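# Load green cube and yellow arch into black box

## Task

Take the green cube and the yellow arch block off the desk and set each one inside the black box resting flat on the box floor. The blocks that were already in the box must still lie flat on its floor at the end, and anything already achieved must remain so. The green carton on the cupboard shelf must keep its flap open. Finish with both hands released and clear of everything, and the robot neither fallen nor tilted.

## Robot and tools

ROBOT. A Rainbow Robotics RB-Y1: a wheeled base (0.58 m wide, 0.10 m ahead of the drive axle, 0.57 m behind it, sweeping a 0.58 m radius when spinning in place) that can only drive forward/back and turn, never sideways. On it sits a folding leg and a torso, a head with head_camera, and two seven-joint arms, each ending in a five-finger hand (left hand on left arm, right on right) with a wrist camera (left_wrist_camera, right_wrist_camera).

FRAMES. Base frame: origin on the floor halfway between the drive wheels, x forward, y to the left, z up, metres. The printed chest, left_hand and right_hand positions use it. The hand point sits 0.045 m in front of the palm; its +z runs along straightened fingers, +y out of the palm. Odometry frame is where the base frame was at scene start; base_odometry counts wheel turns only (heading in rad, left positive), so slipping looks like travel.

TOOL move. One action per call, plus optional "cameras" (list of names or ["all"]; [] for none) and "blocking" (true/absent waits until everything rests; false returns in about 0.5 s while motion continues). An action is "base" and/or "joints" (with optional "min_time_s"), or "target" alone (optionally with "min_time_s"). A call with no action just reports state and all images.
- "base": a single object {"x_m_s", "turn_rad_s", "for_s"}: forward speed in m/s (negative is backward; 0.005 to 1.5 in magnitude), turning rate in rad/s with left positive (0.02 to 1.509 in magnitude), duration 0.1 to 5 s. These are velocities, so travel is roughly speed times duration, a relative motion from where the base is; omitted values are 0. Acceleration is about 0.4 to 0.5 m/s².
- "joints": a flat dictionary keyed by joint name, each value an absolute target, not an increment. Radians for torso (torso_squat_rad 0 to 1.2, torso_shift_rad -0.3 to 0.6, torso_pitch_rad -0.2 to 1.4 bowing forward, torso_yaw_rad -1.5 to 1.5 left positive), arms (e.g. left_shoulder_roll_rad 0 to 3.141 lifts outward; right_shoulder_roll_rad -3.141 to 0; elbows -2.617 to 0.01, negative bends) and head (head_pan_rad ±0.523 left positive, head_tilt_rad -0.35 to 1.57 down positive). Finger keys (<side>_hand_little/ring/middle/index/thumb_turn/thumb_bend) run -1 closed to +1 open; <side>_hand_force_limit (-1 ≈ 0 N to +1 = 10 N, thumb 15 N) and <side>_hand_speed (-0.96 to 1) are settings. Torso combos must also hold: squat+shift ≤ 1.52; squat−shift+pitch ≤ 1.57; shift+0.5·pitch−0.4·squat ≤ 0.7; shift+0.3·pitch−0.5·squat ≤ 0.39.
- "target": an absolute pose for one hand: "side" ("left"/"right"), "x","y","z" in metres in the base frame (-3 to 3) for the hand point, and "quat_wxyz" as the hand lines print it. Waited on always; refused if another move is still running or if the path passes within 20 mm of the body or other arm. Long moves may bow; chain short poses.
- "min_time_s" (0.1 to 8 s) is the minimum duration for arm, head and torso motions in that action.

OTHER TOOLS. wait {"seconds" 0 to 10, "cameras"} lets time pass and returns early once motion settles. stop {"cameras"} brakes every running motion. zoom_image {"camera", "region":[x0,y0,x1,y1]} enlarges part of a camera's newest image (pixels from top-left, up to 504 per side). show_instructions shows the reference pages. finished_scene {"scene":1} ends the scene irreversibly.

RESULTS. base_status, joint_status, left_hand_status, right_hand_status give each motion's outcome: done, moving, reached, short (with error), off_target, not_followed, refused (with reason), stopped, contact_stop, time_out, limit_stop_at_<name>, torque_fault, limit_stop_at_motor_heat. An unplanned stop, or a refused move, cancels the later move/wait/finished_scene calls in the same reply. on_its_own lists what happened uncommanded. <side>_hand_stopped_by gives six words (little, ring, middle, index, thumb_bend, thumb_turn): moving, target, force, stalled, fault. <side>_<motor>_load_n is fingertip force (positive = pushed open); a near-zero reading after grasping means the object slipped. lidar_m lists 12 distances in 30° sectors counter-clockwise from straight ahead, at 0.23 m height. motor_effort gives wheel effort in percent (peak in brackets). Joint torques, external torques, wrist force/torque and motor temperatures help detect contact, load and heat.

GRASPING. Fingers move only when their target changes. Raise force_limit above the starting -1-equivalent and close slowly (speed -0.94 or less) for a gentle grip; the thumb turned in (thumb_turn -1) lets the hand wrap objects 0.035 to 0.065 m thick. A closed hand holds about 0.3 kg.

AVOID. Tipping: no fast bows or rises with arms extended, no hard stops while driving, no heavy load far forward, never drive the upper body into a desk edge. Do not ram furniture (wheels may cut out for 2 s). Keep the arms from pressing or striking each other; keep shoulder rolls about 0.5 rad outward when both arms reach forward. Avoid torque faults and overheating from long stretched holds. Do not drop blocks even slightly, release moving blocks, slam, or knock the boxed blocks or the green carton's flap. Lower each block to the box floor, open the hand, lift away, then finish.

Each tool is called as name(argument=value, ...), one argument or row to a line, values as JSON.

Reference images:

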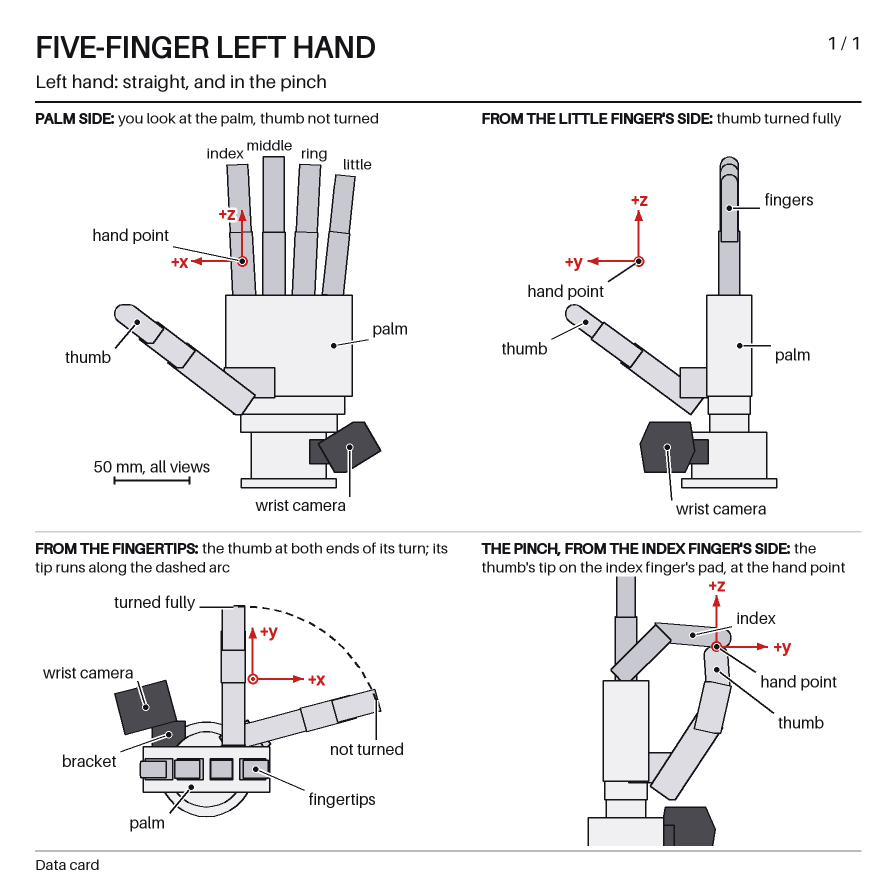

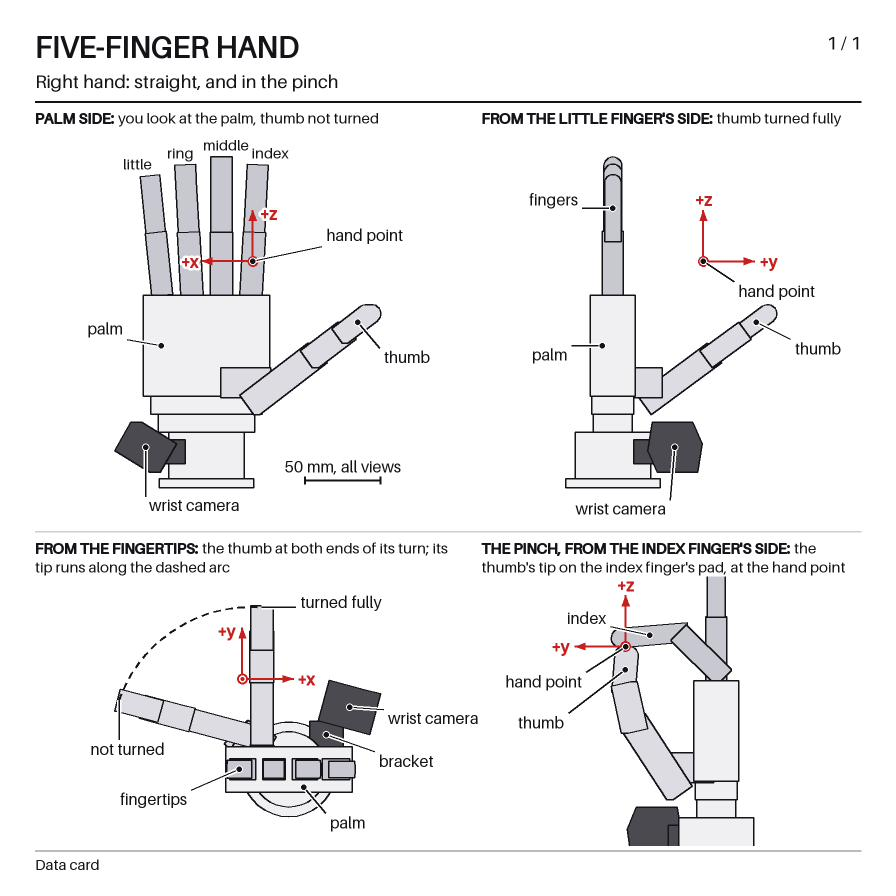

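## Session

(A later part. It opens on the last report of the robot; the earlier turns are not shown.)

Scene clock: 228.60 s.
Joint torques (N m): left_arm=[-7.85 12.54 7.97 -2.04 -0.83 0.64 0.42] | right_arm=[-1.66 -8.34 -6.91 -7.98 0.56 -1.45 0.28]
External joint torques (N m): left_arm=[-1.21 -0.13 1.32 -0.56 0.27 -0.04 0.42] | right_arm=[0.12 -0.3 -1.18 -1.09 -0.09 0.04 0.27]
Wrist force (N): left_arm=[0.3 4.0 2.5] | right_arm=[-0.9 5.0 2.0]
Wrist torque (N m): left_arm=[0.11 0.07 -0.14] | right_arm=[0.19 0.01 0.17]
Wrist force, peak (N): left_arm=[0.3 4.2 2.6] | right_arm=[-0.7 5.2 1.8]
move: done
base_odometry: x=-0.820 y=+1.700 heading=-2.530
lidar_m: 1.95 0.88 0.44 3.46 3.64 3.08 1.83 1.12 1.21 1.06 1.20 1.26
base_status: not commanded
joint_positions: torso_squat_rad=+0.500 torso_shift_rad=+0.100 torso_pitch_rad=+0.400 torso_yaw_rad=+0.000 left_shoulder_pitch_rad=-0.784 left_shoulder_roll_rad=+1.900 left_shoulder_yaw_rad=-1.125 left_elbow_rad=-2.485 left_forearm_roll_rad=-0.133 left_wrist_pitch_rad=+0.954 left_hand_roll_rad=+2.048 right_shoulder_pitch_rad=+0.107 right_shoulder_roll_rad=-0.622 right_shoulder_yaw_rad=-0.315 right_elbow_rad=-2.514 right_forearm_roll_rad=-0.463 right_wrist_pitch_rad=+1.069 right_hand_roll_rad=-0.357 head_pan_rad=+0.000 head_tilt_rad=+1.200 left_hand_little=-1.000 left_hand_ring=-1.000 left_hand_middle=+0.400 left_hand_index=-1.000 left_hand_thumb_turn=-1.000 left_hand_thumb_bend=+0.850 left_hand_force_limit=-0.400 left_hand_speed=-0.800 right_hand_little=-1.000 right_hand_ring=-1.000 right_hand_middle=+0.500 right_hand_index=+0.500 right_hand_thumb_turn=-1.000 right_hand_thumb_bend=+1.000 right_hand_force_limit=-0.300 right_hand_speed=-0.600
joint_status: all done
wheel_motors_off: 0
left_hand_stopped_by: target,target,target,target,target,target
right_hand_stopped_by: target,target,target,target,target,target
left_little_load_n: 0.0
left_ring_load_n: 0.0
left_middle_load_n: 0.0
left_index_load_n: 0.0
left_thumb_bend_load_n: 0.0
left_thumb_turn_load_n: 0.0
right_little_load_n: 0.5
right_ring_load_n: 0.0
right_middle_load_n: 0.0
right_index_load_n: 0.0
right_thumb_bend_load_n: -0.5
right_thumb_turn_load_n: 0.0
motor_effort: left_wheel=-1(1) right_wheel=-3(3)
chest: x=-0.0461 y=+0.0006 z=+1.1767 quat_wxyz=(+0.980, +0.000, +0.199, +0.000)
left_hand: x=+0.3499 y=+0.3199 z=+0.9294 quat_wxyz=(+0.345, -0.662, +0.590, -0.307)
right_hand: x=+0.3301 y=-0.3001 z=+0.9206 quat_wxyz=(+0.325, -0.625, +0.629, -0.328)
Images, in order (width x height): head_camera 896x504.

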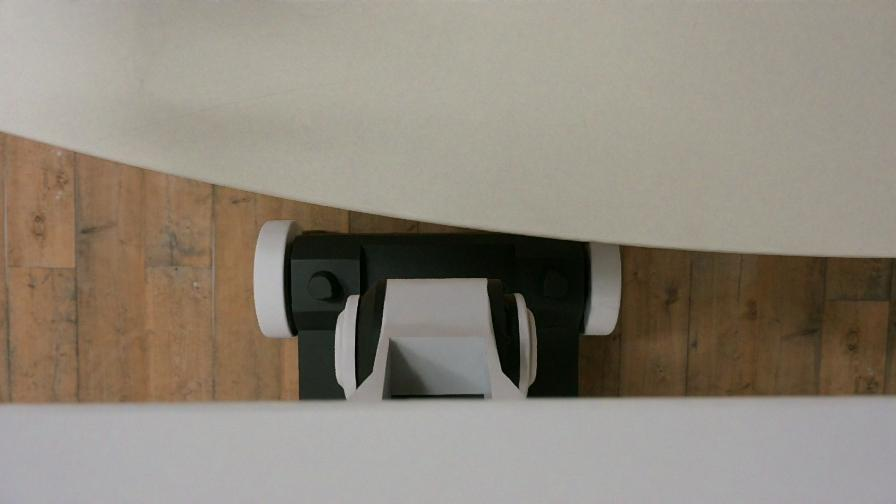

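move(
  base={"turn_rad_s": -0.35, "for_s": 1.0},
  joints={"head_tilt_rad": 0.8},
  cameras=["head_camera"],
)

Scene clock: 231.87 s.
Joint torques (N m): left_arm=[-7.7 12.49 7.93 -2.06 -0.87 0.57 0.42] | right_arm=[-1.79 -7.87 -6.93 -8.1 0.62 -1.37 0.3]
External joint torques (N m): left_arm=[-1.06 -0.18 1.27 -0.58 0.23 -0.12 0.43] | right_arm=[-0.01 0.17 -1.2 -1.21 -0.03 0.13 0.29]
Wrist force (N): left_arm=[0.3 4.1 2.6] | right_arm=[-1.0 4.6 2.5]
Wrist torque (N m): left_arm=[0.13 0.05 -0.13] | right_arm=[0.04 0.00 0.15]
Wrist force, peak (N): left_arm=[0.4 4.2 2.7] | right_arm=[-0.9 5.2 2.4]
move: done
base_odometry: x=-0.820 y=+1.700 heading=-2.880
lidar_m: 1.25 0.89 0.45 0.44 3.45 3.60 3.07 1.82 1.12 1.15 1.06 1.28
base_status: done (sent for 1 of 1 s)
joint_positions: torso_squat_rad=+0.500 torso_shift_rad=+0.100 torso_pitch_rad=+0.400 torso_yaw_rad=+0.000 left_shoulder_pitch_rad=-0.784 left_shoulder_roll_rad=+1.900 left_shoulder_yaw_rad=-1.125 left_elbow_rad=-2.485 left_forearm_roll_rad=-0.133 left_wrist_pitch_rad=+0.954 left_hand_roll_rad=+2.048 right_shoulder_pitch_rad=+0.107 right_shoulder_roll_rad=-0.622 right_shoulder_yaw_rad=-0.315 right_elbow_rad=-2.514 right_forearm_roll_rad=-0.463 right_wrist_pitch_rad=+1.069 right_hand_roll_rad=-0.357 head_pan_rad=+0.000 head_tilt_rad=+0.800 left_hand_little=-1.000 left_hand_ring=-1.000 left_hand_middle=+0.400 left_hand_index=-1.000 left_hand_thumb_turn=-1.000 left_hand_thumb_bend=+0.850 left_hand_force_limit=-0.400 left_hand_speed=-0.800 right_hand_little=-1.000 right_hand_ring=-1.000 right_hand_middle=+0.500 right_hand_index=+0.500 right_hand_thumb_turn=-1.000 right_hand_thumb_bend=+1.000 right_hand_force_limit=-0.300 right_hand_speed=-0.600
joint_status: all done
wheel_motors_off: 0
left_hand_stopped_by: target,target,target,target,target,target
right_hand_stopped_by: target,target,target,target,target,target
left_little_load_n: 0.0
left_ring_load_n: 0.0
left_middle_load_n: 0.0
left_index_load_n: 0.0
left_thumb_bend_load_n: 0.0
left_thumb_turn_load_n: 0.0
right_little_load_n: 0.0
right_ring_load_n: 0.0
right_middle_load_n: 0.0
right_index_load_n: 0.0
right_thumb_bend_load_n: 0.0
right_thumb_turn_load_n: 0.0
motor_effort: left_wheel=+4(19) right_wheel=+3(25)
chest: x=-0.0461 y=+0.0006 z=+1.1767 quat_wxyz=(+0.980, +0.000, +0.199, +0.000)
left_hand: x=+0.3499 y=+0.3199 z=+0.9295 quat_wxyz=(+0.345, -0.662, +0.590, -0.307)
right_hand: x=+0.3301 y=-0.3001 z=+0.9206 quat_wxyz=(+0.325, -0.625, +0.629, -0.328)
Images, in order (width x height): head_camera 896x504.

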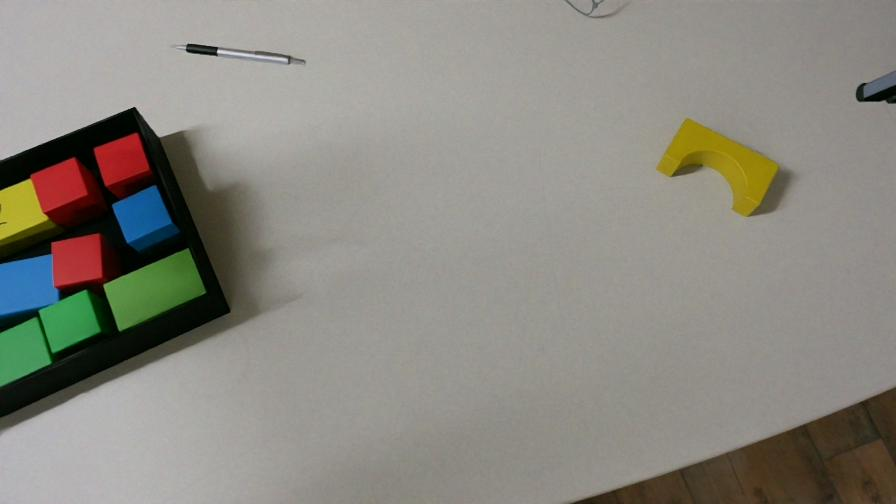

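zoom_image(
  camera="head_camera",
  region=[640, 100, 800, 230],
)

Scaled by 3.150.

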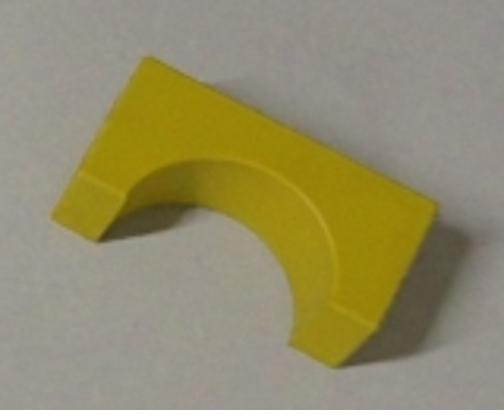

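move(
  joints={"right_hand_index": 0.4, "right_hand_middle": 0.4, "right_hand_thumb_bend": 0.5, "right_hand_speed": -0.5},
)

move(
  target={"side": "right", "x": 0.4288, "y": -0.2601, "z": 0.86, "quat_wxyz": [0.2554, -0.4009, 0.7420, -0.4727]},
  min_time_s=2,
)

move(
  target={"side": "right", "x": 0.4288, "y": -0.2601, "z": 0.81, "quat_wxyz": [0.2554, -0.4009, 0.7420, -0.4727]},
  min_time_s=1.2,
  cameras=["head_camera", "right_wrist_camera"],
)

zoom_image(
  camera="head_camera",
  region=[600, 60, 800, 260],
)

Scene clock: 236.00 s.
Joint torques (N m): left_arm=[-7.72 12.34 7.91 -2.01 -0.89 0.55 0.37] | right_arm=[-2.09 -7.35 -6.88 -7.98 0.48 -1.41 0.3]
External joint torques (N m): left_arm=[-1.08 -0.34 1.26 -0.53 0.21 -0.14 0.37] | right_arm=[-0.31 0.69 -1.15 -1.09 -0.17 0.08 0.29]
Wrist force (N): left_arm=[0.2 4.1 2.5] | right_arm=[-0.5 4.5 2.0]
Wrist torque (N m): left_arm=[0.13 0.08 -0.13] | right_arm=[0.10 -0.11 0.18]
Wrist force, peak (N): left_arm=[0.4 4.2 2.8] | right_arm=[-1.0 5.1 2.5]
move: done
base_odometry: x=-0.820 y=+1.700 heading=-2.880
lidar_m: 1.25 0.88 0.45 0.44 3.44 3.61 3.07 1.82 1.11 1.15 1.06 1.28
base_status: not commanded
joint_positions: torso_squat_rad=+0.500 torso_shift_rad=+0.100 torso_pitch_rad=+0.400 torso_yaw_rad=+0.000 left_shoulder_pitch_rad=-0.784 left_shoulder_roll_rad=+1.900 left_shoulder_yaw_rad=-1.125 left_elbow_rad=-2.485 left_forearm_roll_rad=-0.133 left_wrist_pitch_rad=+0.954 left_hand_roll_rad=+2.048 right_shoulder_pitch_rad=+0.107 right_shoulder_roll_rad=-0.622 right_shoulder_yaw_rad=-0.315 right_elbow_rad=-2.514 right_forearm_roll_rad=-0.463 right_wrist_pitch_rad=+1.069 right_hand_roll_rad=-0.357 head_pan_rad=+0.000 head_tilt_rad=+0.800 left_hand_little=-1.000 left_hand_ring=-1.000 left_hand_middle=+0.400 left_hand_index=-1.000 left_hand_thumb_turn=-1.000 left_hand_thumb_bend=+0.850 left_hand_force_limit=-0.400 left_hand_speed=-0.800 right_hand_little=-1.000 right_hand_ring=-1.000 right_hand_middle=+0.400 right_hand_index=+0.400 right_hand_thumb_turn=-1.000 right_hand_thumb_bend=+0.500 right_hand_force_limit=-0.300 right_hand_speed=-0.500
joint_status: all done
wheel_motors_off: 0
left_hand_stopped_by: target,target,target,target,target,target
right_hand_stopped_by: target,target,target,target,target,target
left_little_load_n: 0.5
left_ring_load_n: 0.0
left_middle_load_n: 0.0
left_index_load_n: 0.5
left_thumb_bend_load_n: 0.0
left_thumb_turn_load_n: 0.0
right_little_load_n: 0.0
right_ring_load_n: 0.0
right_middle_load_n: 0.0
right_index_load_n: -0.5
right_thumb_bend_load_n: 0.0
right_thumb_turn_load_n: 0.0
motor_effort: left_wheel=+4(4) right_wheel=+3(4)
chest: x=-0.0461 y=+0.0006 z=+1.1767 quat_wxyz=(+0.980, +0.000, +0.199, +0.000)
left_hand: x=+0.3499 y=+0.3199 z=+0.9295 quat_wxyz=(+0.345, -0.662, +0.590, -0.307)
right_hand: x=+0.3301 y=-0.3001 z=+0.9206 quat_wxyz=(+0.325, -0.625, +0.629, -0.328)
pictures: none

Scene clock: 238.33 s.
Joint torques (N m): left_arm=[-7.59 12.51 7.92 -2.16 -0.94 0.69 0.42] | right_arm=[-8.7 -0.22 1.35 -9.4 1.35 -0.89 0.05]
External joint torques (N m): left_arm=[-0.95 -0.16 1.27 -0.68 0.16 0.01 0.43] | right_arm=[-0.95 -0.15 1.15 -0.32 0.11 0.32 0.05]
Wrist force (N): left_arm=[0.2 4.0 2.6] | right_arm=[-1.1 5.1 1.8]
Wrist torque (N m): left_arm=[0.12 0.09 -0.13] | right_arm=[0.20 -0.01 0.02]
Wrist force, peak (N): left_arm=[0.4 4.2 2.8] | right_arm=[-1.5 5.4 2.0]
move: done
base_odometry: x=-0.820 y=+1.700 heading=-2.880
lidar_m: 1.24 0.89 0.45 0.43 3.45 3.60 3.07 1.81 1.12 1.15 1.06 1.29
base_status: not commanded
joint_positions: torso_squat_rad=+0.500 torso_shift_rad=+0.100 torso_pitch_rad=+0.400 torso_yaw_rad=+0.000 left_shoulder_pitch_rad=-0.784 left_shoulder_roll_rad=+1.900 left_shoulder_yaw_rad=-1.125 left_elbow_rad=-2.485 left_forearm_roll_rad=-0.133 left_wrist_pitch_rad=+0.954 left_hand_roll_rad=+2.048 right_shoulder_pitch_rad=-0.277 right_shoulder_roll_rad=+0.000 right_shoulder_yaw_rad=+0.107 right_elbow_rad=-2.056 right_forearm_roll_rad=+0.830 right_wrist_pitch_rad=+1.080 right_hand_roll_rad=-0.826 head_pan_rad=+0.000 head_tilt_rad=+0.800 left_hand_little=-1.000 left_hand_ring=-1.000 left_hand_middle=+0.400 left_hand_index=-1.000 left_hand_thumb_turn=-1.000 left_hand_thumb_bend=+0.850 left_hand_force_limit=-0.400 left_hand_speed=-0.800 right_hand_little=-1.000 right_hand_ring=-1.000 right_hand_middle=+0.400 right_hand_index=+0.400 right_hand_thumb_turn=-1.000 right_hand_thumb_bend=+0.500 right_hand_force_limit=-0.300 right_hand_speed=-0.500
joint_status: all done
wheel_motors_off: 0
left_hand_stopped_by: target,target,target,target,target,target
right_hand_stopped_by: target,target,target,target,target,target
left_little_load_n: 0.0
left_ring_load_n: 0.0
left_middle_load_n: 0.0
left_index_load_n: 0.0
left_thumb_bend_load_n: 0.0
left_thumb_turn_load_n: 0.0
right_little_load_n: 0.0
right_ring_load_n: 0.0
right_middle_load_n: 0.0
right_index_load_n: 0.0
right_thumb_bend_load_n: 0.0
right_thumb_turn_load_n: 0.5
motor_effort: left_wheel=+5(5) right_wheel=+1(4)
chest: x=-0.0461 y=+0.0006 z=+1.1767 quat_wxyz=(+0.980, +0.000, +0.199, +0.000)
left_hand: x=+0.3499 y=+0.3199 z=+0.9295 quat_wxyz=(+0.345, -0.662, +0.590, -0.307)
right_hand: x=+0.4288 y=-0.2603 z=+0.8603 quat_wxyz=(+0.256, -0.401, +0.742, -0.472)
right_hand_status: reached (checked arc that bows 61 mm and turns the hand up to 34 deg, planned for 2.0 s): 0 mm and 0.1 deg off.
pictures: none

Scene clock: 239.87 s.
Joint torques (N m): left_arm=[-7.82 12.62 8.17 -2.18 -0.94 0.64 0.43] | right_arm=[-7 -0.43 2.56 -9.57 1.51 -1.23 -0.01]
External joint torques (N m): left_arm=[-1.18 -0.05 1.51 -0.7 0.16 -0.04 0.43] | right_arm=[0.52 -0.39 2.41 -0.31 0.21 -0.26 -0.02]
Wrist force (N): left_arm=[0.4 4.0 2.5] | right_arm=[-0.7 4.5 1.7]
Wrist torque (N m): left_arm=[0.11 0.04 -0.11] | right_arm=[0.09 -0.05 0.06]
Wrist force, peak (N): left_arm=[0.3 4.3 2.6] | right_arm=[-0.9 5.5 1.8]
move: done
base_odometry: x=-0.820 y=+1.700 heading=-2.880
lidar_m: 1.25 0.88 0.45 0.44 3.45 3.60 3.07 1.82 1.11 1.15 1.06 1.29
base_status: not commanded
joint_positions: torso_squat_rad=+0.500 torso_shift_rad=+0.100 torso_pitch_rad=+0.400 torso_yaw_rad=+0.000 left_shoulder_pitch_rad=-0.784 left_shoulder_roll_rad=+1.900 left_shoulder_yaw_rad=-1.125 left_elbow_rad=-2.485 left_forearm_roll_rad=-0.133 left_wrist_pitch_rad=+0.954 left_hand_roll_rad=+2.048 right_shoulder_pitch_rad=-0.252 right_shoulder_roll_rad=-0.005 right_shoulder_yaw_rad=+0.111 right_elbow_rad=-1.887 right_forearm_roll_rad=+0.913 right_wrist_pitch_rad=+0.953 right_hand_roll_rad=-0.995 head_pan_rad=+0.000 head_tilt_rad=+0.800 left_hand_little=-1.000 left_hand_ring=-1.000 left_hand_middle=+0.400 left_hand_index=-1.000 left_hand_thumb_turn=-1.000 left_hand_thumb_bend=+0.850 left_hand_force_limit=-0.400 left_hand_speed=-0.800 right_hand_little=-1.000 right_hand_ring=-1.000 right_hand_middle=+0.400 right_hand_index=+0.400 right_hand_thumb_turn=-1.000 right_hand_thumb_bend=+0.500 right_hand_force_limit=-0.300 right_hand_speed=-0.500
joint_status: all done
wheel_motors_off: 0
left_hand_stopped_by: target,target,target,target,target,target
right_hand_stopped_by: target,target,target,target,target,target
left_little_load_n: 0.5
left_ring_load_n: 0.0
left_middle_load_n: 0.0
left_index_load_n: 0.0
left_thumb_bend_load_n: 0.0
left_thumb_turn_load_n: 0.0
right_little_load_n: 0.0
right_ring_load_n: 0.0
right_middle_load_n: 0.0
right_index_load_n: 0.0
right_thumb_bend_load_n: 0.0
right_thumb_turn_load_n: 0.0
motor_effort: left_wheel=+4(5) right_wheel=+1(3)
chest: x=-0.0461 y=+0.0006 z=+1.1767 quat_wxyz=(+0.980, +0.000, +0.199, +0.000)
left_hand: x=+0.3499 y=+0.3199 z=+0.9295 quat_wxyz=(+0.345, -0.662, +0.590, -0.307)
right_hand: x=+0.4283 y=-0.2598 z=+0.8104 quat_wxyz=(+0.256, -0.402, +0.742, -0.471)
right_hand_status: reached (checked arc that bows 2 mm and turns the hand up to 1 deg, planned for 1.2 s): 1 mm and 0.2 deg off.
Images, in order (width x height): head_camera 896x504, right_wrist_camera 504x504.

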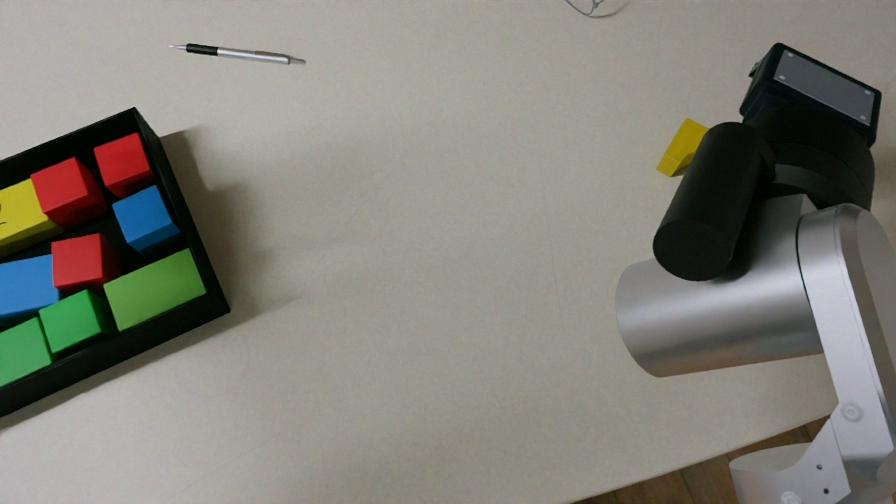

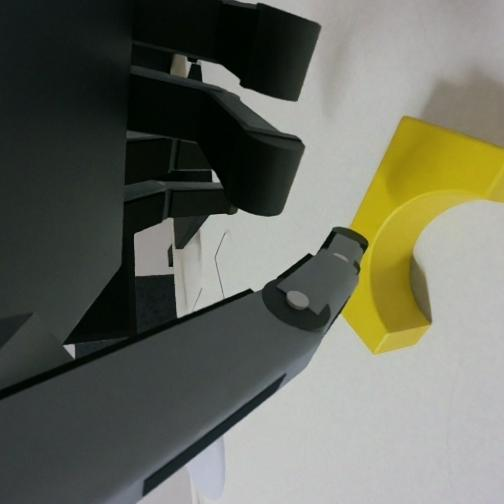

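Scaled by 2.520.

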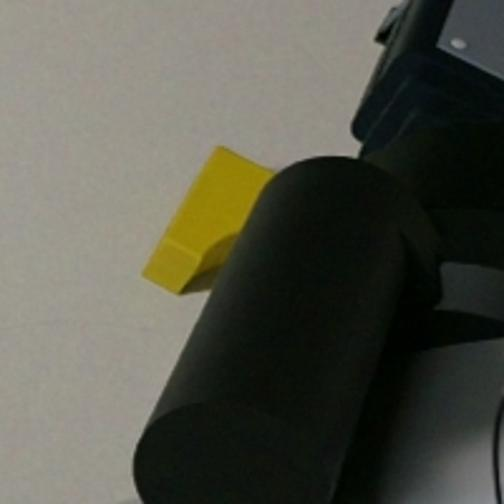

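move(
  target={"side": "right", "x": 0.4288, "y": -0.2601, "z": 0.785, "quat_wxyz": [0.2554, -0.4009, 0.7420, -0.4727]},
  min_time_s=1.2,
  cameras=["head_camera", "right_wrist_camera"],
)

Scene clock: 242.33 s.
Joint torques (N m): left_arm=[-7.4 12.37 7.87 -2.11 -0.95 0.64 0.44] | right_arm=[-8.55 0.22 -1.3 -9.41 1.69 -0.92 -0.19]
External joint torques (N m): left_arm=[-0.77 -0.3 1.21 -0.63 0.15 -0.04 0.44] | right_arm=[-1.02 0.25 -1.45 -0.17 0.38 -0.11 -0.2]
Wrist force (N): left_arm=[0.3 3.9 2.5] | right_arm=[-0.5 4.5 1.8]
Wrist torque (N m): left_arm=[0.10 0.06 -0.12] | right_arm=[0.09 -0.06 0.07]
Wrist force, peak (N): left_arm=[0.4 4.2 2.8] | right_arm=[-1.2 5.7 1.7]
move: done
base_odometry: x=-0.820 y=+1.700 heading=-2.880
lidar_m: 1.25 0.88 0.45 0.44 3.45 3.60 3.07 1.81 1.11 1.15 1.06 1.28
base_status: not commanded
joint_positions: torso_squat_rad=+0.500 torso_shift_rad=+0.100 torso_pitch_rad=+0.400 torso_yaw_rad=+0.000 left_shoulder_pitch_rad=-0.784 left_shoulder_roll_rad=+1.900 left_shoulder_yaw_rad=-1.125 left_elbow_rad=-2.485 left_forearm_roll_rad=-0.133 left_wrist_pitch_rad=+0.954 left_hand_roll_rad=+2.048 right_shoulder_pitch_rad=-0.254 right_shoulder_roll_rad=-0.005 right_shoulder_yaw_rad=+0.109 right_elbow_rad=-1.784 right_forearm_roll_rad=+0.977 right_wrist_pitch_rad=+0.894 right_hand_roll_rad=-1.098 head_pan_rad=+0.000 head_tilt_rad=+0.800 left_hand_little=-1.000 left_hand_ring=-1.000 left_hand_middle=+0.400 left_hand_index=-1.000 left_hand_thumb_turn=-1.000 left_hand_thumb_bend=+0.850 left_hand_force_limit=-0.400 left_hand_speed=-0.800 right_hand_little=-1.000 right_hand_ring=-1.000 right_hand_middle=+0.400 right_hand_index=+0.400 right_hand_thumb_turn=-1.000 right_hand_thumb_bend=+0.500 right_hand_force_limit=-0.300 right_hand_speed=-0.500
joint_status: all done
wheel_motors_off: 0
left_hand_stopped_by: target,target,target,target,target,target
right_hand_stopped_by: target,target,target,target,target,target
left_little_load_n: 0.0
left_ring_load_n: 0.0
left_middle_load_n: 0.0
left_index_load_n: 0.0
left_thumb_bend_load_n: 0.0
left_thumb_turn_load_n: 0.0
right_little_load_n: 0.0
right_ring_load_n: 0.0
right_middle_load_n: 0.0
right_index_load_n: 0.0
right_thumb_bend_load_n: 0.0
right_thumb_turn_load_n: 0.0
motor_effort: left_wheel=+4(5) right_wheel=+1(4)
chest: x=-0.0461 y=+0.0006 z=+1.1767 quat_wxyz=(+0.980, +0.000, +0.199, +0.000)
left_hand: x=+0.3499 y=+0.3199 z=+0.9295 quat_wxyz=(+0.345, -0.662, +0.590, -0.307)
right_hand: x=+0.4286 y=-0.2599 z=+0.7849 quat_wxyz=(+0.255, -0.401, +0.742, -0.472)
right_hand_status: reached (checked arc that bows 2 mm and turns the hand up to 1 deg, planned for 1.2 s): 0 mm and 0.1 deg off.
Images, in order (width x height): head_camera 896x504, right_wrist_camera 504x504.

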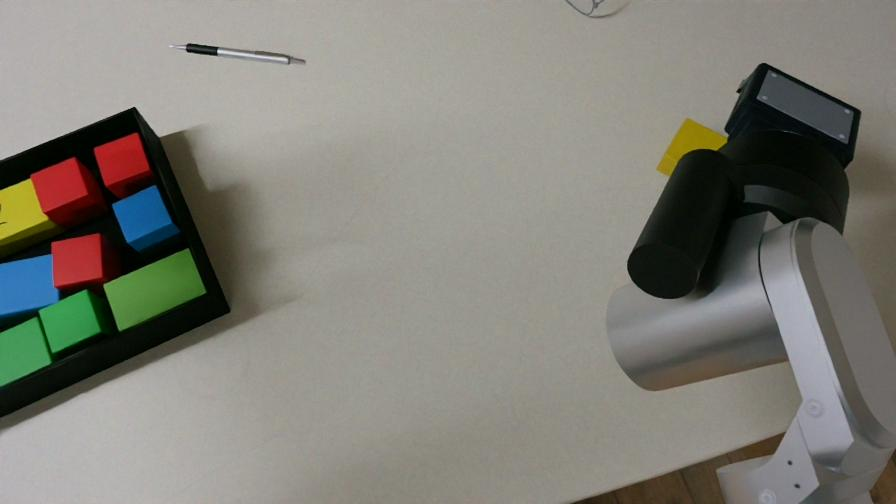

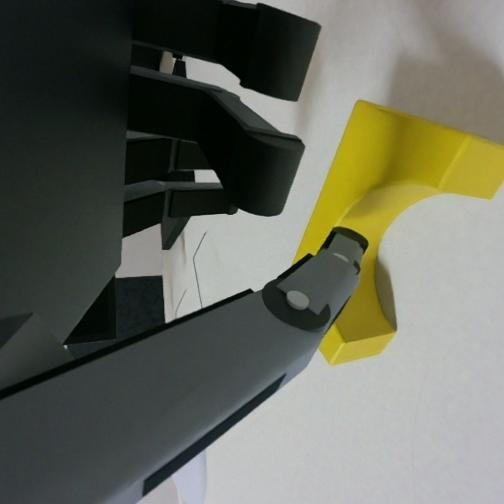

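move(
  joints={"right_hand_thumb_bend": 0.62},
)

move(
  target={"side": "right", "x": 0.4275, "y": -0.2593, "z": 0.772, "quat_wxyz": [0.2554, -0.4009, 0.7420, -0.4727]},
  min_time_s=1,
  cameras=["head_camera", "right_wrist_camera"],
)

zoom_image(
  camera="right_wrist_camera",
  region=[200, 80, 450, 380],
)

Scene clock: 243.50 s.
Joint torques (N m): left_arm=[-7.51 12.54 7.96 -2.14 -0.93 0.73 0.41] | right_arm=[-8.9 0.31 -1.46 -9.17 1.5 -0.74 -0.2]
External joint torques (N m): left_arm=[-0.87 -0.13 1.31 -0.66 0.17 0.05 0.42] | right_arm=[-1.36 0.33 -1.62 0.07 0.19 0.08 -0.21]
Wrist force (N): left_arm=[0.5 4.1 2.7] | right_arm=[-1.1 5.2 1.5]
Wrist torque (N m): left_arm=[0.12 0.04 -0.11] | right_arm=[0.23 0.05 0.05]
Wrist force, peak (N): left_arm=[0.4 4.2 2.5] | right_arm=[-0.8 5.3 1.8]
move: done
base_odometry: x=-0.820 y=+1.700 heading=-2.880
lidar_m: 1.25 0.89 0.45 0.44 3.45 3.61 3.07 1.82 1.11 1.15 1.06 1.28
base_status: not commanded
joint_positions: torso_squat_rad=+0.500 torso_shift_rad=+0.100 torso_pitch_rad=+0.400 torso_yaw_rad=+0.000 left_shoulder_pitch_rad=-0.784 left_shoulder_roll_rad=+1.900 left_shoulder_yaw_rad=-1.125 left_elbow_rad=-2.485 left_forearm_roll_rad=-0.133 left_wrist_pitch_rad=+0.954 left_hand_roll_rad=+2.048 right_shoulder_pitch_rad=-0.254 right_shoulder_roll_rad=-0.005 right_shoulder_yaw_rad=+0.109 right_elbow_rad=-1.784 right_forearm_roll_rad=+0.977 right_wrist_pitch_rad=+0.894 right_hand_roll_rad=-1.098 head_pan_rad=+0.000 head_tilt_rad=+0.800 left_hand_little=-1.000 left_hand_ring=-1.000 left_hand_middle=+0.400 left_hand_index=-1.000 left_hand_thumb_turn=-1.000 left_hand_thumb_bend=+0.850 left_hand_force_limit=-0.400 left_hand_speed=-0.800 right_hand_little=-1.000 right_hand_ring=-1.000 right_hand_middle=+0.400 right_hand_index=+0.400 right_hand_thumb_turn=-1.000 right_hand_thumb_bend=+0.620 right_hand_force_limit=-0.300 right_hand_speed=-0.500
joint_status: all done
wheel_motors_off: 0
left_hand_stopped_by: target,target,target,target,target,target
right_hand_stopped_by: target,target,target,target,target,target
left_little_load_n: 0.0
left_ring_load_n: 0.0
left_middle_load_n: 0.0
left_index_load_n: 0.0
left_thumb_bend_load_n: 0.0
left_thumb_turn_load_n: 0.0
right_little_load_n: 0.0
right_ring_load_n: 0.5
right_middle_load_n: 0.0
right_index_load_n: 0.0
right_thumb_bend_load_n: 0.0
right_thumb_turn_load_n: 0.0
motor_effort: left_wheel=+5(5) right_wheel=+1(3)
chest: x=-0.0461 y=+0.0006 z=+1.1767 quat_wxyz=(+0.980, +0.000, +0.199, +0.000)
left_hand: x=+0.3499 y=+0.3199 z=+0.9295 quat_wxyz=(+0.345, -0.662, +0.590, -0.307)
right_hand: x=+0.4286 y=-0.2599 z=+0.7849 quat_wxyz=(+0.255, -0.401, +0.742, -0.472)
pictures: none

Scene clock: 244.83 s.
Joint torques (N m): left_arm=[-7.48 12.44 7.85 -2.26 -0.9 0.62 0.39] | right_arm=[-7.31 0.47 1.49 -9.34 1.45 -0.71 -0.19]
External joint torques (N m): left_arm=[-0.84 -0.23 1.2 -0.78 0.19 -0.06 0.4] | right_arm=[0.17 0.46 1.32 -0.14 0.15 0.02 -0.2]
Wrist force (N): left_arm=[0.3 4.0 2.6] | right_arm=[-0.7 4.6 1.8]
Wrist torque (N m): left_arm=[0.13 0.06 -0.13] | right_arm=[0.10 -0.03 0.07]
Wrist force, peak (N): left_arm=[0.3 4.2 2.7] | right_arm=[-0.9 5.6 1.7]
move: done
base_odometry: x=-0.820 y=+1.700 heading=-2.880
lidar_m: 1.25 0.88 0.45 0.44 3.45 3.60 3.07 1.82 1.12 1.15 1.06 1.27
base_status: not commanded
joint_positions: torso_squat_rad=+0.500 torso_shift_rad=+0.100 torso_pitch_rad=+0.400 torso_yaw_rad=+0.000 left_shoulder_pitch_rad=-0.784 left_shoulder_roll_rad=+1.900 left_shoulder_yaw_rad=-1.125 left_elbow_rad=-2.485 left_forearm_roll_rad=-0.133 left_wrist_pitch_rad=+0.954 left_hand_roll_rad=+2.048 right_shoulder_pitch_rad=-0.253 right_shoulder_roll_rad=-0.004 right_shoulder_yaw_rad=+0.109 right_elbow_rad=-1.738 right_forearm_roll_rad=+1.007 right_wrist_pitch_rad=+0.868 right_hand_roll_rad=-1.147 head_pan_rad=+0.000 head_tilt_rad=+0.800 left_hand_little=-1.000 left_hand_ring=-1.000 left_hand_middle=+0.400 left_hand_index=-1.000 left_hand_thumb_turn=-1.000 left_hand_thumb_bend=+0.850 left_hand_force_limit=-0.400 left_hand_speed=-0.800 right_hand_little=-1.000 right_hand_ring=-1.000 right_hand_middle=+0.400 right_hand_index=+0.400 right_hand_thumb_turn=-1.000 right_hand_thumb_bend=+0.620 right_hand_force_limit=-0.300 right_hand_speed=-0.500
joint_status: all done
wheel_motors_off: 0
left_hand_stopped_by: target,target,target,target,target,target
right_hand_stopped_by: target,target,target,target,target,target
left_little_load_n: 0.0
left_ring_load_n: 0.0
left_middle_load_n: 0.0
left_index_load_n: 0.0
left_thumb_bend_load_n: 0.0
left_thumb_turn_load_n: 0.0
right_little_load_n: 0.0
right_ring_load_n: 0.0
right_middle_load_n: 0.0
right_index_load_n: 0.0
right_thumb_bend_load_n: 0.0
right_thumb_turn_load_n: 0.0
motor_effort: left_wheel=+4(5) right_wheel=+2(3)
chest: x=-0.0461 y=+0.0006 z=+1.1767 quat_wxyz=(+0.980, +0.000, +0.199, +0.000)
left_hand: x=+0.3499 y=+0.3199 z=+0.9295 quat_wxyz=(+0.345, -0.662, +0.590, -0.307)
right_hand: x=+0.4268 y=-0.2592 z=+0.7724 quat_wxyz=(+0.255, -0.402, +0.742, -0.471)
right_hand_status: reached (checked arc that bows 1 mm and turns the hand up to 0 deg, planned for 1.0 s): 1 mm and 0.2 deg off.
Images, in order (width x height): head_camera 896x504, right_wrist_camera 504x504.

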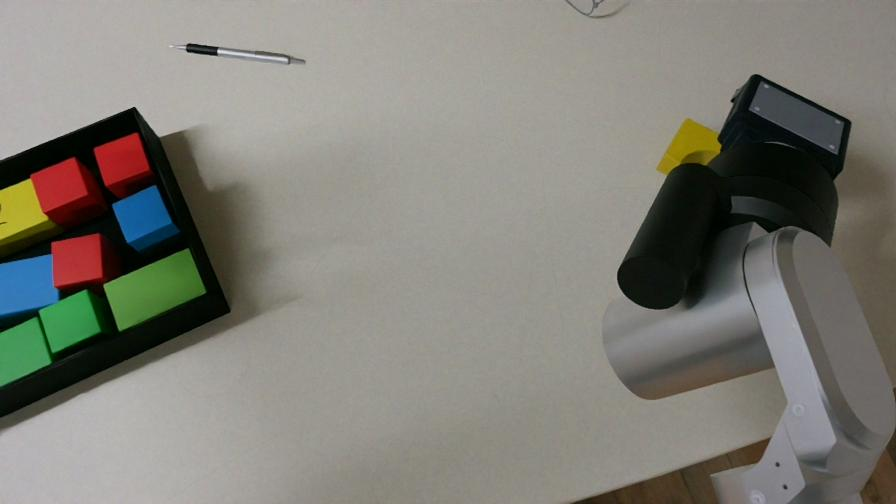

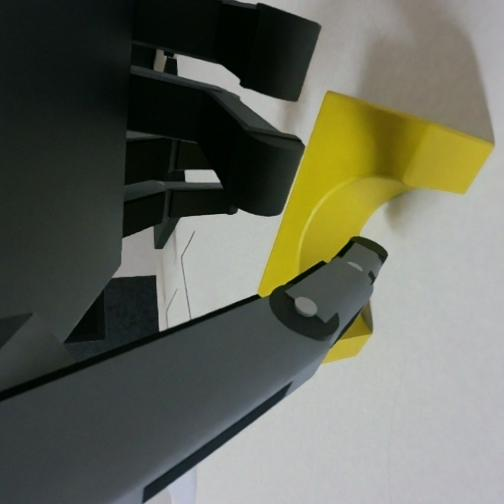

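Scaled by 1.680.

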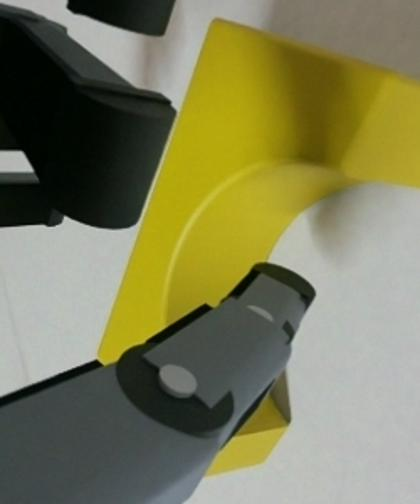

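move(
  target={"side": "right", "x": 0.4270, "y": -0.2589, "z": 0.764, "quat_wxyz": [0.2554, -0.4009, 0.7420, -0.4727]},
  min_time_s=1,
  cameras=["head_camera", "right_wrist_camera"],
)

zoom_image(
  camera="right_wrist_camera",
  region=[200, 80, 450, 380],
)

zoom_image(
  camera="head_camera",
  region=[640, 100, 760, 200],
)

Scene clock: 246.77 s.
Joint torques (N m): left_arm=[-7.66 12.14 7.77 -2.09 -0.94 0.63 0.35] | right_arm=[-9.56 1.03 -0.63 -9.49 1.52 -0.6 -0.13]
External joint torques (N m): left_arm=[-1.02 -0.54 1.12 -0.61 0.16 -0.05 0.36] | right_arm=[-2.08 0.98 -0.81 -0.32 0.22 0.07 -0.14]
Wrist force (N): left_arm=[0.3 4.0 2.6] | right_arm=[-1.2 5.2 1.5]
Wrist torque (N m): left_arm=[0.10 0.06 -0.13] | right_arm=[0.21 0.03 0.06]
Wrist force, peak (N): left_arm=[0.4 4.2 2.8] | right_arm=[-0.8 5.4 1.7]
move: done
base_odometry: x=-0.820 y=+1.700 heading=-2.880
lidar_m: 1.25 0.89 0.45 0.44 3.45 3.60 3.06 1.82 1.11 1.15 1.06 1.29
base_status: not commanded
joint_positions: torso_squat_rad=+0.500 torso_shift_rad=+0.100 torso_pitch_rad=+0.400 torso_yaw_rad=+0.000 left_shoulder_pitch_rad=-0.784 left_shoulder_roll_rad=+1.900 left_shoulder_yaw_rad=-1.125 left_elbow_rad=-2.485 left_forearm_roll_rad=-0.133 left_wrist_pitch_rad=+0.954 left_hand_roll_rad=+2.048 right_shoulder_pitch_rad=-0.256 right_shoulder_roll_rad=-0.003 right_shoulder_yaw_rad=+0.109 right_elbow_rad=-1.702 right_forearm_roll_rad=+1.034 right_wrist_pitch_rad=+0.851 right_hand_roll_rad=-1.185 head_pan_rad=+0.000 head_tilt_rad=+0.800 left_hand_little=-1.000 left_hand_ring=-1.000 left_hand_middle=+0.400 left_hand_index=-1.000 left_hand_thumb_turn=-1.000 left_hand_thumb_bend=+0.850 left_hand_force_limit=-0.400 left_hand_speed=-0.800 right_hand_little=-1.000 right_hand_ring=-1.000 right_hand_middle=+0.400 right_hand_index=+0.400 right_hand_thumb_turn=-1.000 right_hand_thumb_bend=+0.620 right_hand_force_limit=-0.300 right_hand_speed=-0.500
joint_status: all done
wheel_motors_off: 0
left_hand_stopped_by: target,target,target,target,target,target
right_hand_stopped_by: target,target,target,target,target,target
left_little_load_n: 0.0
left_ring_load_n: 0.0
left_middle_load_n: 0.0
left_index_load_n: 0.0
left_thumb_bend_load_n: 0.0
left_thumb_turn_load_n: 0.0
right_little_load_n: 0.0
right_ring_load_n: 0.0
right_middle_load_n: 0.0
right_index_load_n: -0.5
right_thumb_bend_load_n: 0.0
right_thumb_turn_load_n: 0.0
motor_effort: left_wheel=+5(5) right_wheel=+1(3)
chest: x=-0.0461 y=+0.0006 z=+1.1767 quat_wxyz=(+0.980, +0.000, +0.199, +0.000)
left_hand: x=+0.3499 y=+0.3199 z=+0.9295 quat_wxyz=(+0.345, -0.662, +0.590, -0.307)
right_hand: x=+0.4265 y=-0.2587 z=+0.7641 quat_wxyz=(+0.255, -0.402, +0.742, -0.472)
right_hand_status: reached (checked arc that bows 1 mm and turns the hand up to 0 deg, planned for 1.0 s): 1 mm and 0.1 deg off.
Images, in order (width x height): head_camera 896x504, right_wrist_camera 504x504.

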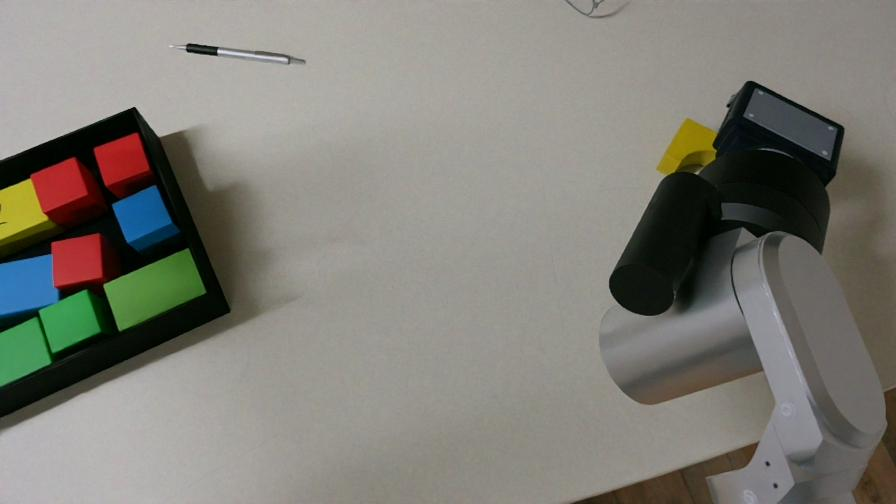

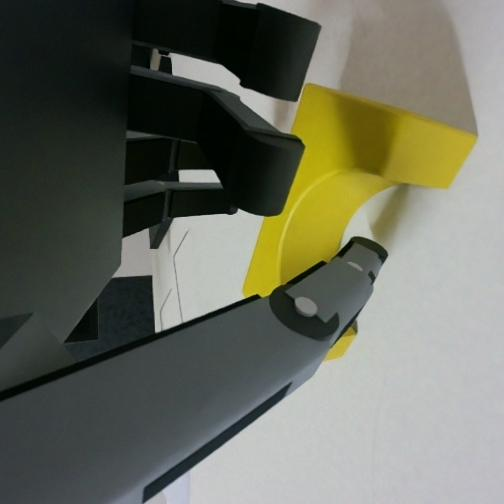

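Scaled by 1.680.

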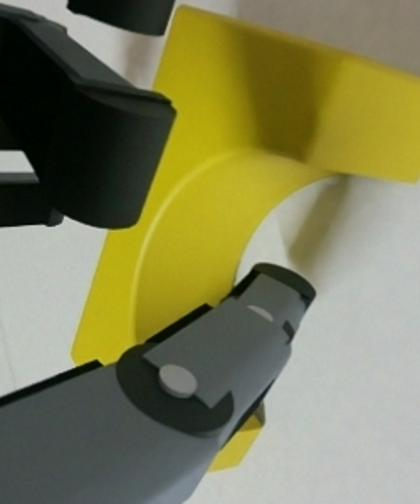

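Scaled by 4.200.

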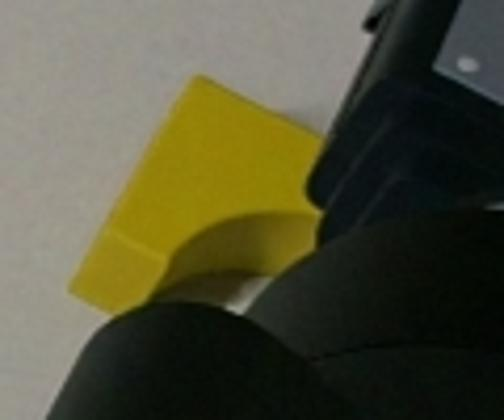

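move(
  joints={"right_hand_index": 0.15, "right_hand_middle": 0.15, "right_hand_thumb_bend": 0.45, "right_hand_speed": -0.88, "right_hand_force_limit": -0.5},
  cameras=["right_wrist_camera"],
)

move(
  joints={"right_hand_index": -0.5, "right_hand_middle": -0.5, "right_hand_thumb_bend": -0.1, "right_hand_speed": -0.94, "right_hand_force_limit": -0.4},
  cameras=["right_wrist_camera", "head_camera"],
)

zoom_image(
  camera="head_camera",
  region=[640, 100, 760, 200],
)

Scene clock: 248.73 s.
Joint torques (N m): left_arm=[-7.43 12.67 7.81 -2.18 -0.97 0.66 0.42] | right_arm=[-8.94 0.31 -0.93 -9.35 1.54 -0.74 -0.24]
External joint torques (N m): left_arm=[-0.79 0 1.16 -0.7 0.13 -0.03 0.43] | right_arm=[-1.46 0.27 -1.11 -0.19 0.24 -0.07 -0.25]
Wrist force (N): left_arm=[0.4 3.9 2.7] | right_arm=[-0.7 4.7 2.0]
Wrist torque (N m): left_arm=[0.09 0.06 -0.12] | right_arm=[0.14 -0.06 0.03]
Wrist force, peak (N): left_arm=[0.3 4.2 2.9] | right_arm=[-0.9 5.5 1.7]
move: done
base_odometry: x=-0.820 y=+1.700 heading=-2.880
lidar_m: 1.25 0.89 0.44 0.44 3.46 3.60 3.07 1.82 1.11 1.15 1.06 1.28
base_status: not commanded
joint_positions: torso_squat_rad=+0.500 torso_shift_rad=+0.100 torso_pitch_rad=+0.400 torso_yaw_rad=+0.000 left_shoulder_pitch_rad=-0.784 left_shoulder_roll_rad=+1.900 left_shoulder_yaw_rad=-1.125 left_elbow_rad=-2.485 left_forearm_roll_rad=-0.133 left_wrist_pitch_rad=+0.954 left_hand_roll_rad=+2.048 right_shoulder_pitch_rad=-0.256 right_shoulder_roll_rad=-0.003 right_shoulder_yaw_rad=+0.109 right_elbow_rad=-1.702 right_forearm_roll_rad=+1.034 right_wrist_pitch_rad=+0.851 right_hand_roll_rad=-1.185 head_pan_rad=+0.000 head_tilt_rad=+0.800 left_hand_little=-1.000 left_hand_ring=-1.000 left_hand_middle=+0.400 left_hand_index=-1.000 left_hand_thumb_turn=-1.000 left_hand_thumb_bend=+0.850 left_hand_force_limit=-0.400 left_hand_speed=-0.800 right_hand_little=-1.000 right_hand_ring=-1.000 right_hand_middle=+0.150 right_hand_index=+0.150 right_hand_thumb_turn=-1.000 right_hand_thumb_bend=+0.450 right_hand_force_limit=-0.500 right_hand_speed=-0.880
joint_status: all done
wheel_motors_off: 0
left_hand_stopped_by: target,target,target,target,target,target
right_hand_stopped_by: target,target,target,target,target,target
left_little_load_n: 0.0
left_ring_load_n: 0.0
left_middle_load_n: 0.0
left_index_load_n: 0.0
left_thumb_bend_load_n: 0.0
left_thumb_turn_load_n: 0.0
right_little_load_n: 0.0
right_ring_load_n: 0.0
right_middle_load_n: 0.0
right_index_load_n: 0.0
right_thumb_bend_load_n: 0.0
right_thumb_turn_load_n: 0.0
motor_effort: left_wheel=+5(5) right_wheel=+2(3)
chest: x=-0.0461 y=+0.0006 z=+1.1767 quat_wxyz=(+0.980, +0.000, +0.199, +0.000)
left_hand: x=+0.3499 y=+0.3199 z=+0.9295 quat_wxyz=(+0.345, -0.662, +0.590, -0.307)
right_hand: x=+0.4265 y=-0.2587 z=+0.7641 quat_wxyz=(+0.255, -0.402, +0.742, -0.472)
Images, in order (width x height): right_wrist_camera 504x504.

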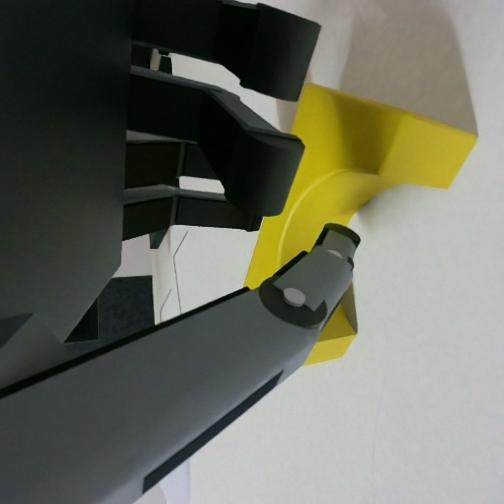

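Scene clock: 251.50 s.
Joint torques (N m): left_arm=[-7.68 12.33 7.8 -2.09 -0.97 0.61 0.39] | right_arm=[-8.95 0.98 -1.27 -9.5 1.54 -0.66 -0.26]
External joint torques (N m): left_arm=[-1.04 -0.34 1.14 -0.62 0.13 -0.07 0.39] | right_arm=[-1.47 0.93 -1.45 -0.33 0.25 0.01 -0.27]
Wrist force (N): left_arm=[0.4 4.1 2.6] | right_arm=[-1.2 5.0 1.8]
Wrist torque (N m): left_arm=[0.13 0.05 -0.12] | right_arm=[0.14 0.05 0.04]
Wrist force, peak (N): left_arm=[0.4 4.3 2.6] | right_arm=[-0.5 5.8 1.6]
move: off_target
base_odometry: x=-0.820 y=+1.700 heading=-2.880
lidar_m: 1.25 0.88 0.45 0.44 3.45 3.60 3.07 1.82 1.11 1.15 1.06 1.29
base_status: not commanded
joint_positions: torso_squat_rad=+0.500 torso_shift_rad=+0.100 torso_pitch_rad=+0.400 torso_yaw_rad=+0.000 left_shoulder_pitch_rad=-0.784 left_shoulder_roll_rad=+1.900 left_shoulder_yaw_rad=-1.125 left_elbow_rad=-2.485 left_forearm_roll_rad=-0.133 left_wrist_pitch_rad=+0.954 left_hand_roll_rad=+2.048 right_shoulder_pitch_rad=-0.256 right_shoulder_roll_rad=-0.003 right_shoulder_yaw_rad=+0.109 right_elbow_rad=-1.702 right_forearm_roll_rad=+1.034 right_wrist_pitch_rad=+0.851 right_hand_roll_rad=-1.185 head_pan_rad=+0.000 head_tilt_rad=+0.800 left_hand_little=-1.000 left_hand_ring=-1.000 left_hand_middle=+0.400 left_hand_index=-1.000 left_hand_thumb_turn=-1.000 left_hand_thumb_bend=+0.850 left_hand_force_limit=-0.400 left_hand_speed=-0.800 right_hand_little=-1.000 right_hand_ring=-1.000 right_hand_middle=-0.074 right_hand_index=-0.108 right_hand_thumb_turn=-1.000 right_hand_thumb_bend=+0.325 right_hand_force_limit=-0.400 right_hand_speed=-0.940
joint_status: right_hand_middle off_target (ended at -0.074, target -0.500); right_hand_index off_target (ended at -0.108, target -0.500); right_hand_thumb_bend off_target (ended at +0.325, target -0.100); the others done
wheel_motors_off: 0
left_hand_stopped_by: target,target,target,target,target,target
right_hand_stopped_by: target,target,force,force,force,target
left_little_load_n: 0.0
left_ring_load_n: 0.5
left_middle_load_n: 0.0
left_index_load_n: 0.5
left_thumb_bend_load_n: 0.0
left_thumb_turn_load_n: 0.0
right_little_load_n: 0.0
right_ring_load_n: 0.0
right_middle_load_n: 3.0
right_index_load_n: 3.0
right_thumb_bend_load_n: 5.0
right_thumb_turn_load_n: -0.5
motor_effort: left_wheel=+5(5) right_wheel=+2(3)
chest: x=-0.0461 y=+0.0006 z=+1.1767 quat_wxyz=(+0.980, +0.000, +0.199, +0.000)
left_hand: x=+0.3499 y=+0.3199 z=+0.9295 quat_wxyz=(+0.345, -0.662, +0.590, -0.307)
right_hand: x=+0.4265 y=-0.2587 z=+0.7641 quat_wxyz=(+0.255, -0.402, +0.742, -0.472)
pictures: head_camera, right_wrist_camera
Images, in order (width x height): head_camera 896x504, right_wrist_camera 504x504.

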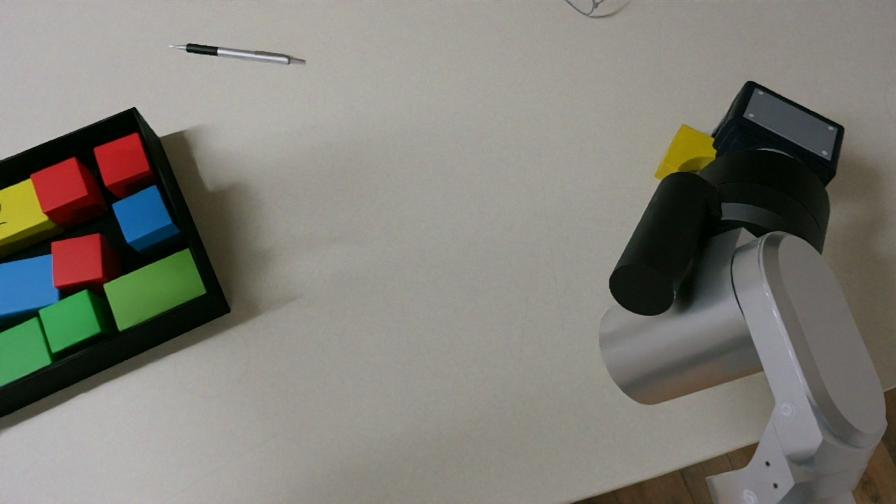

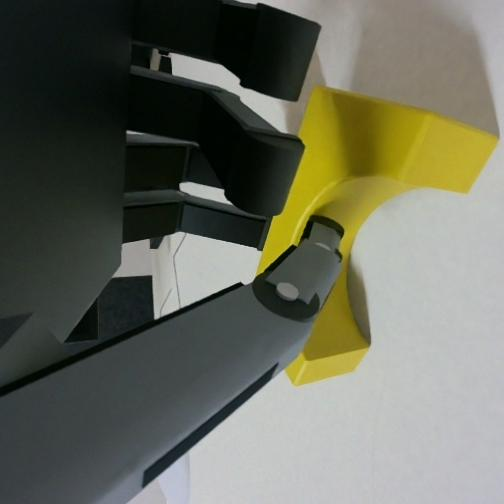

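Scaled by 4.200.

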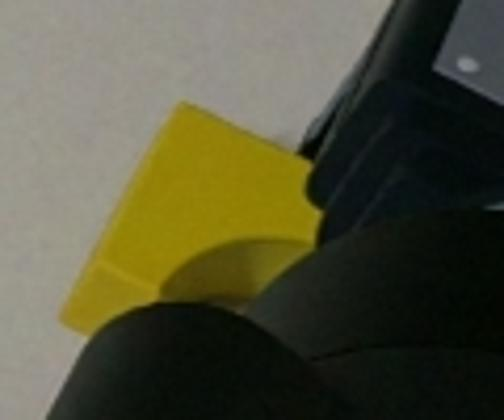

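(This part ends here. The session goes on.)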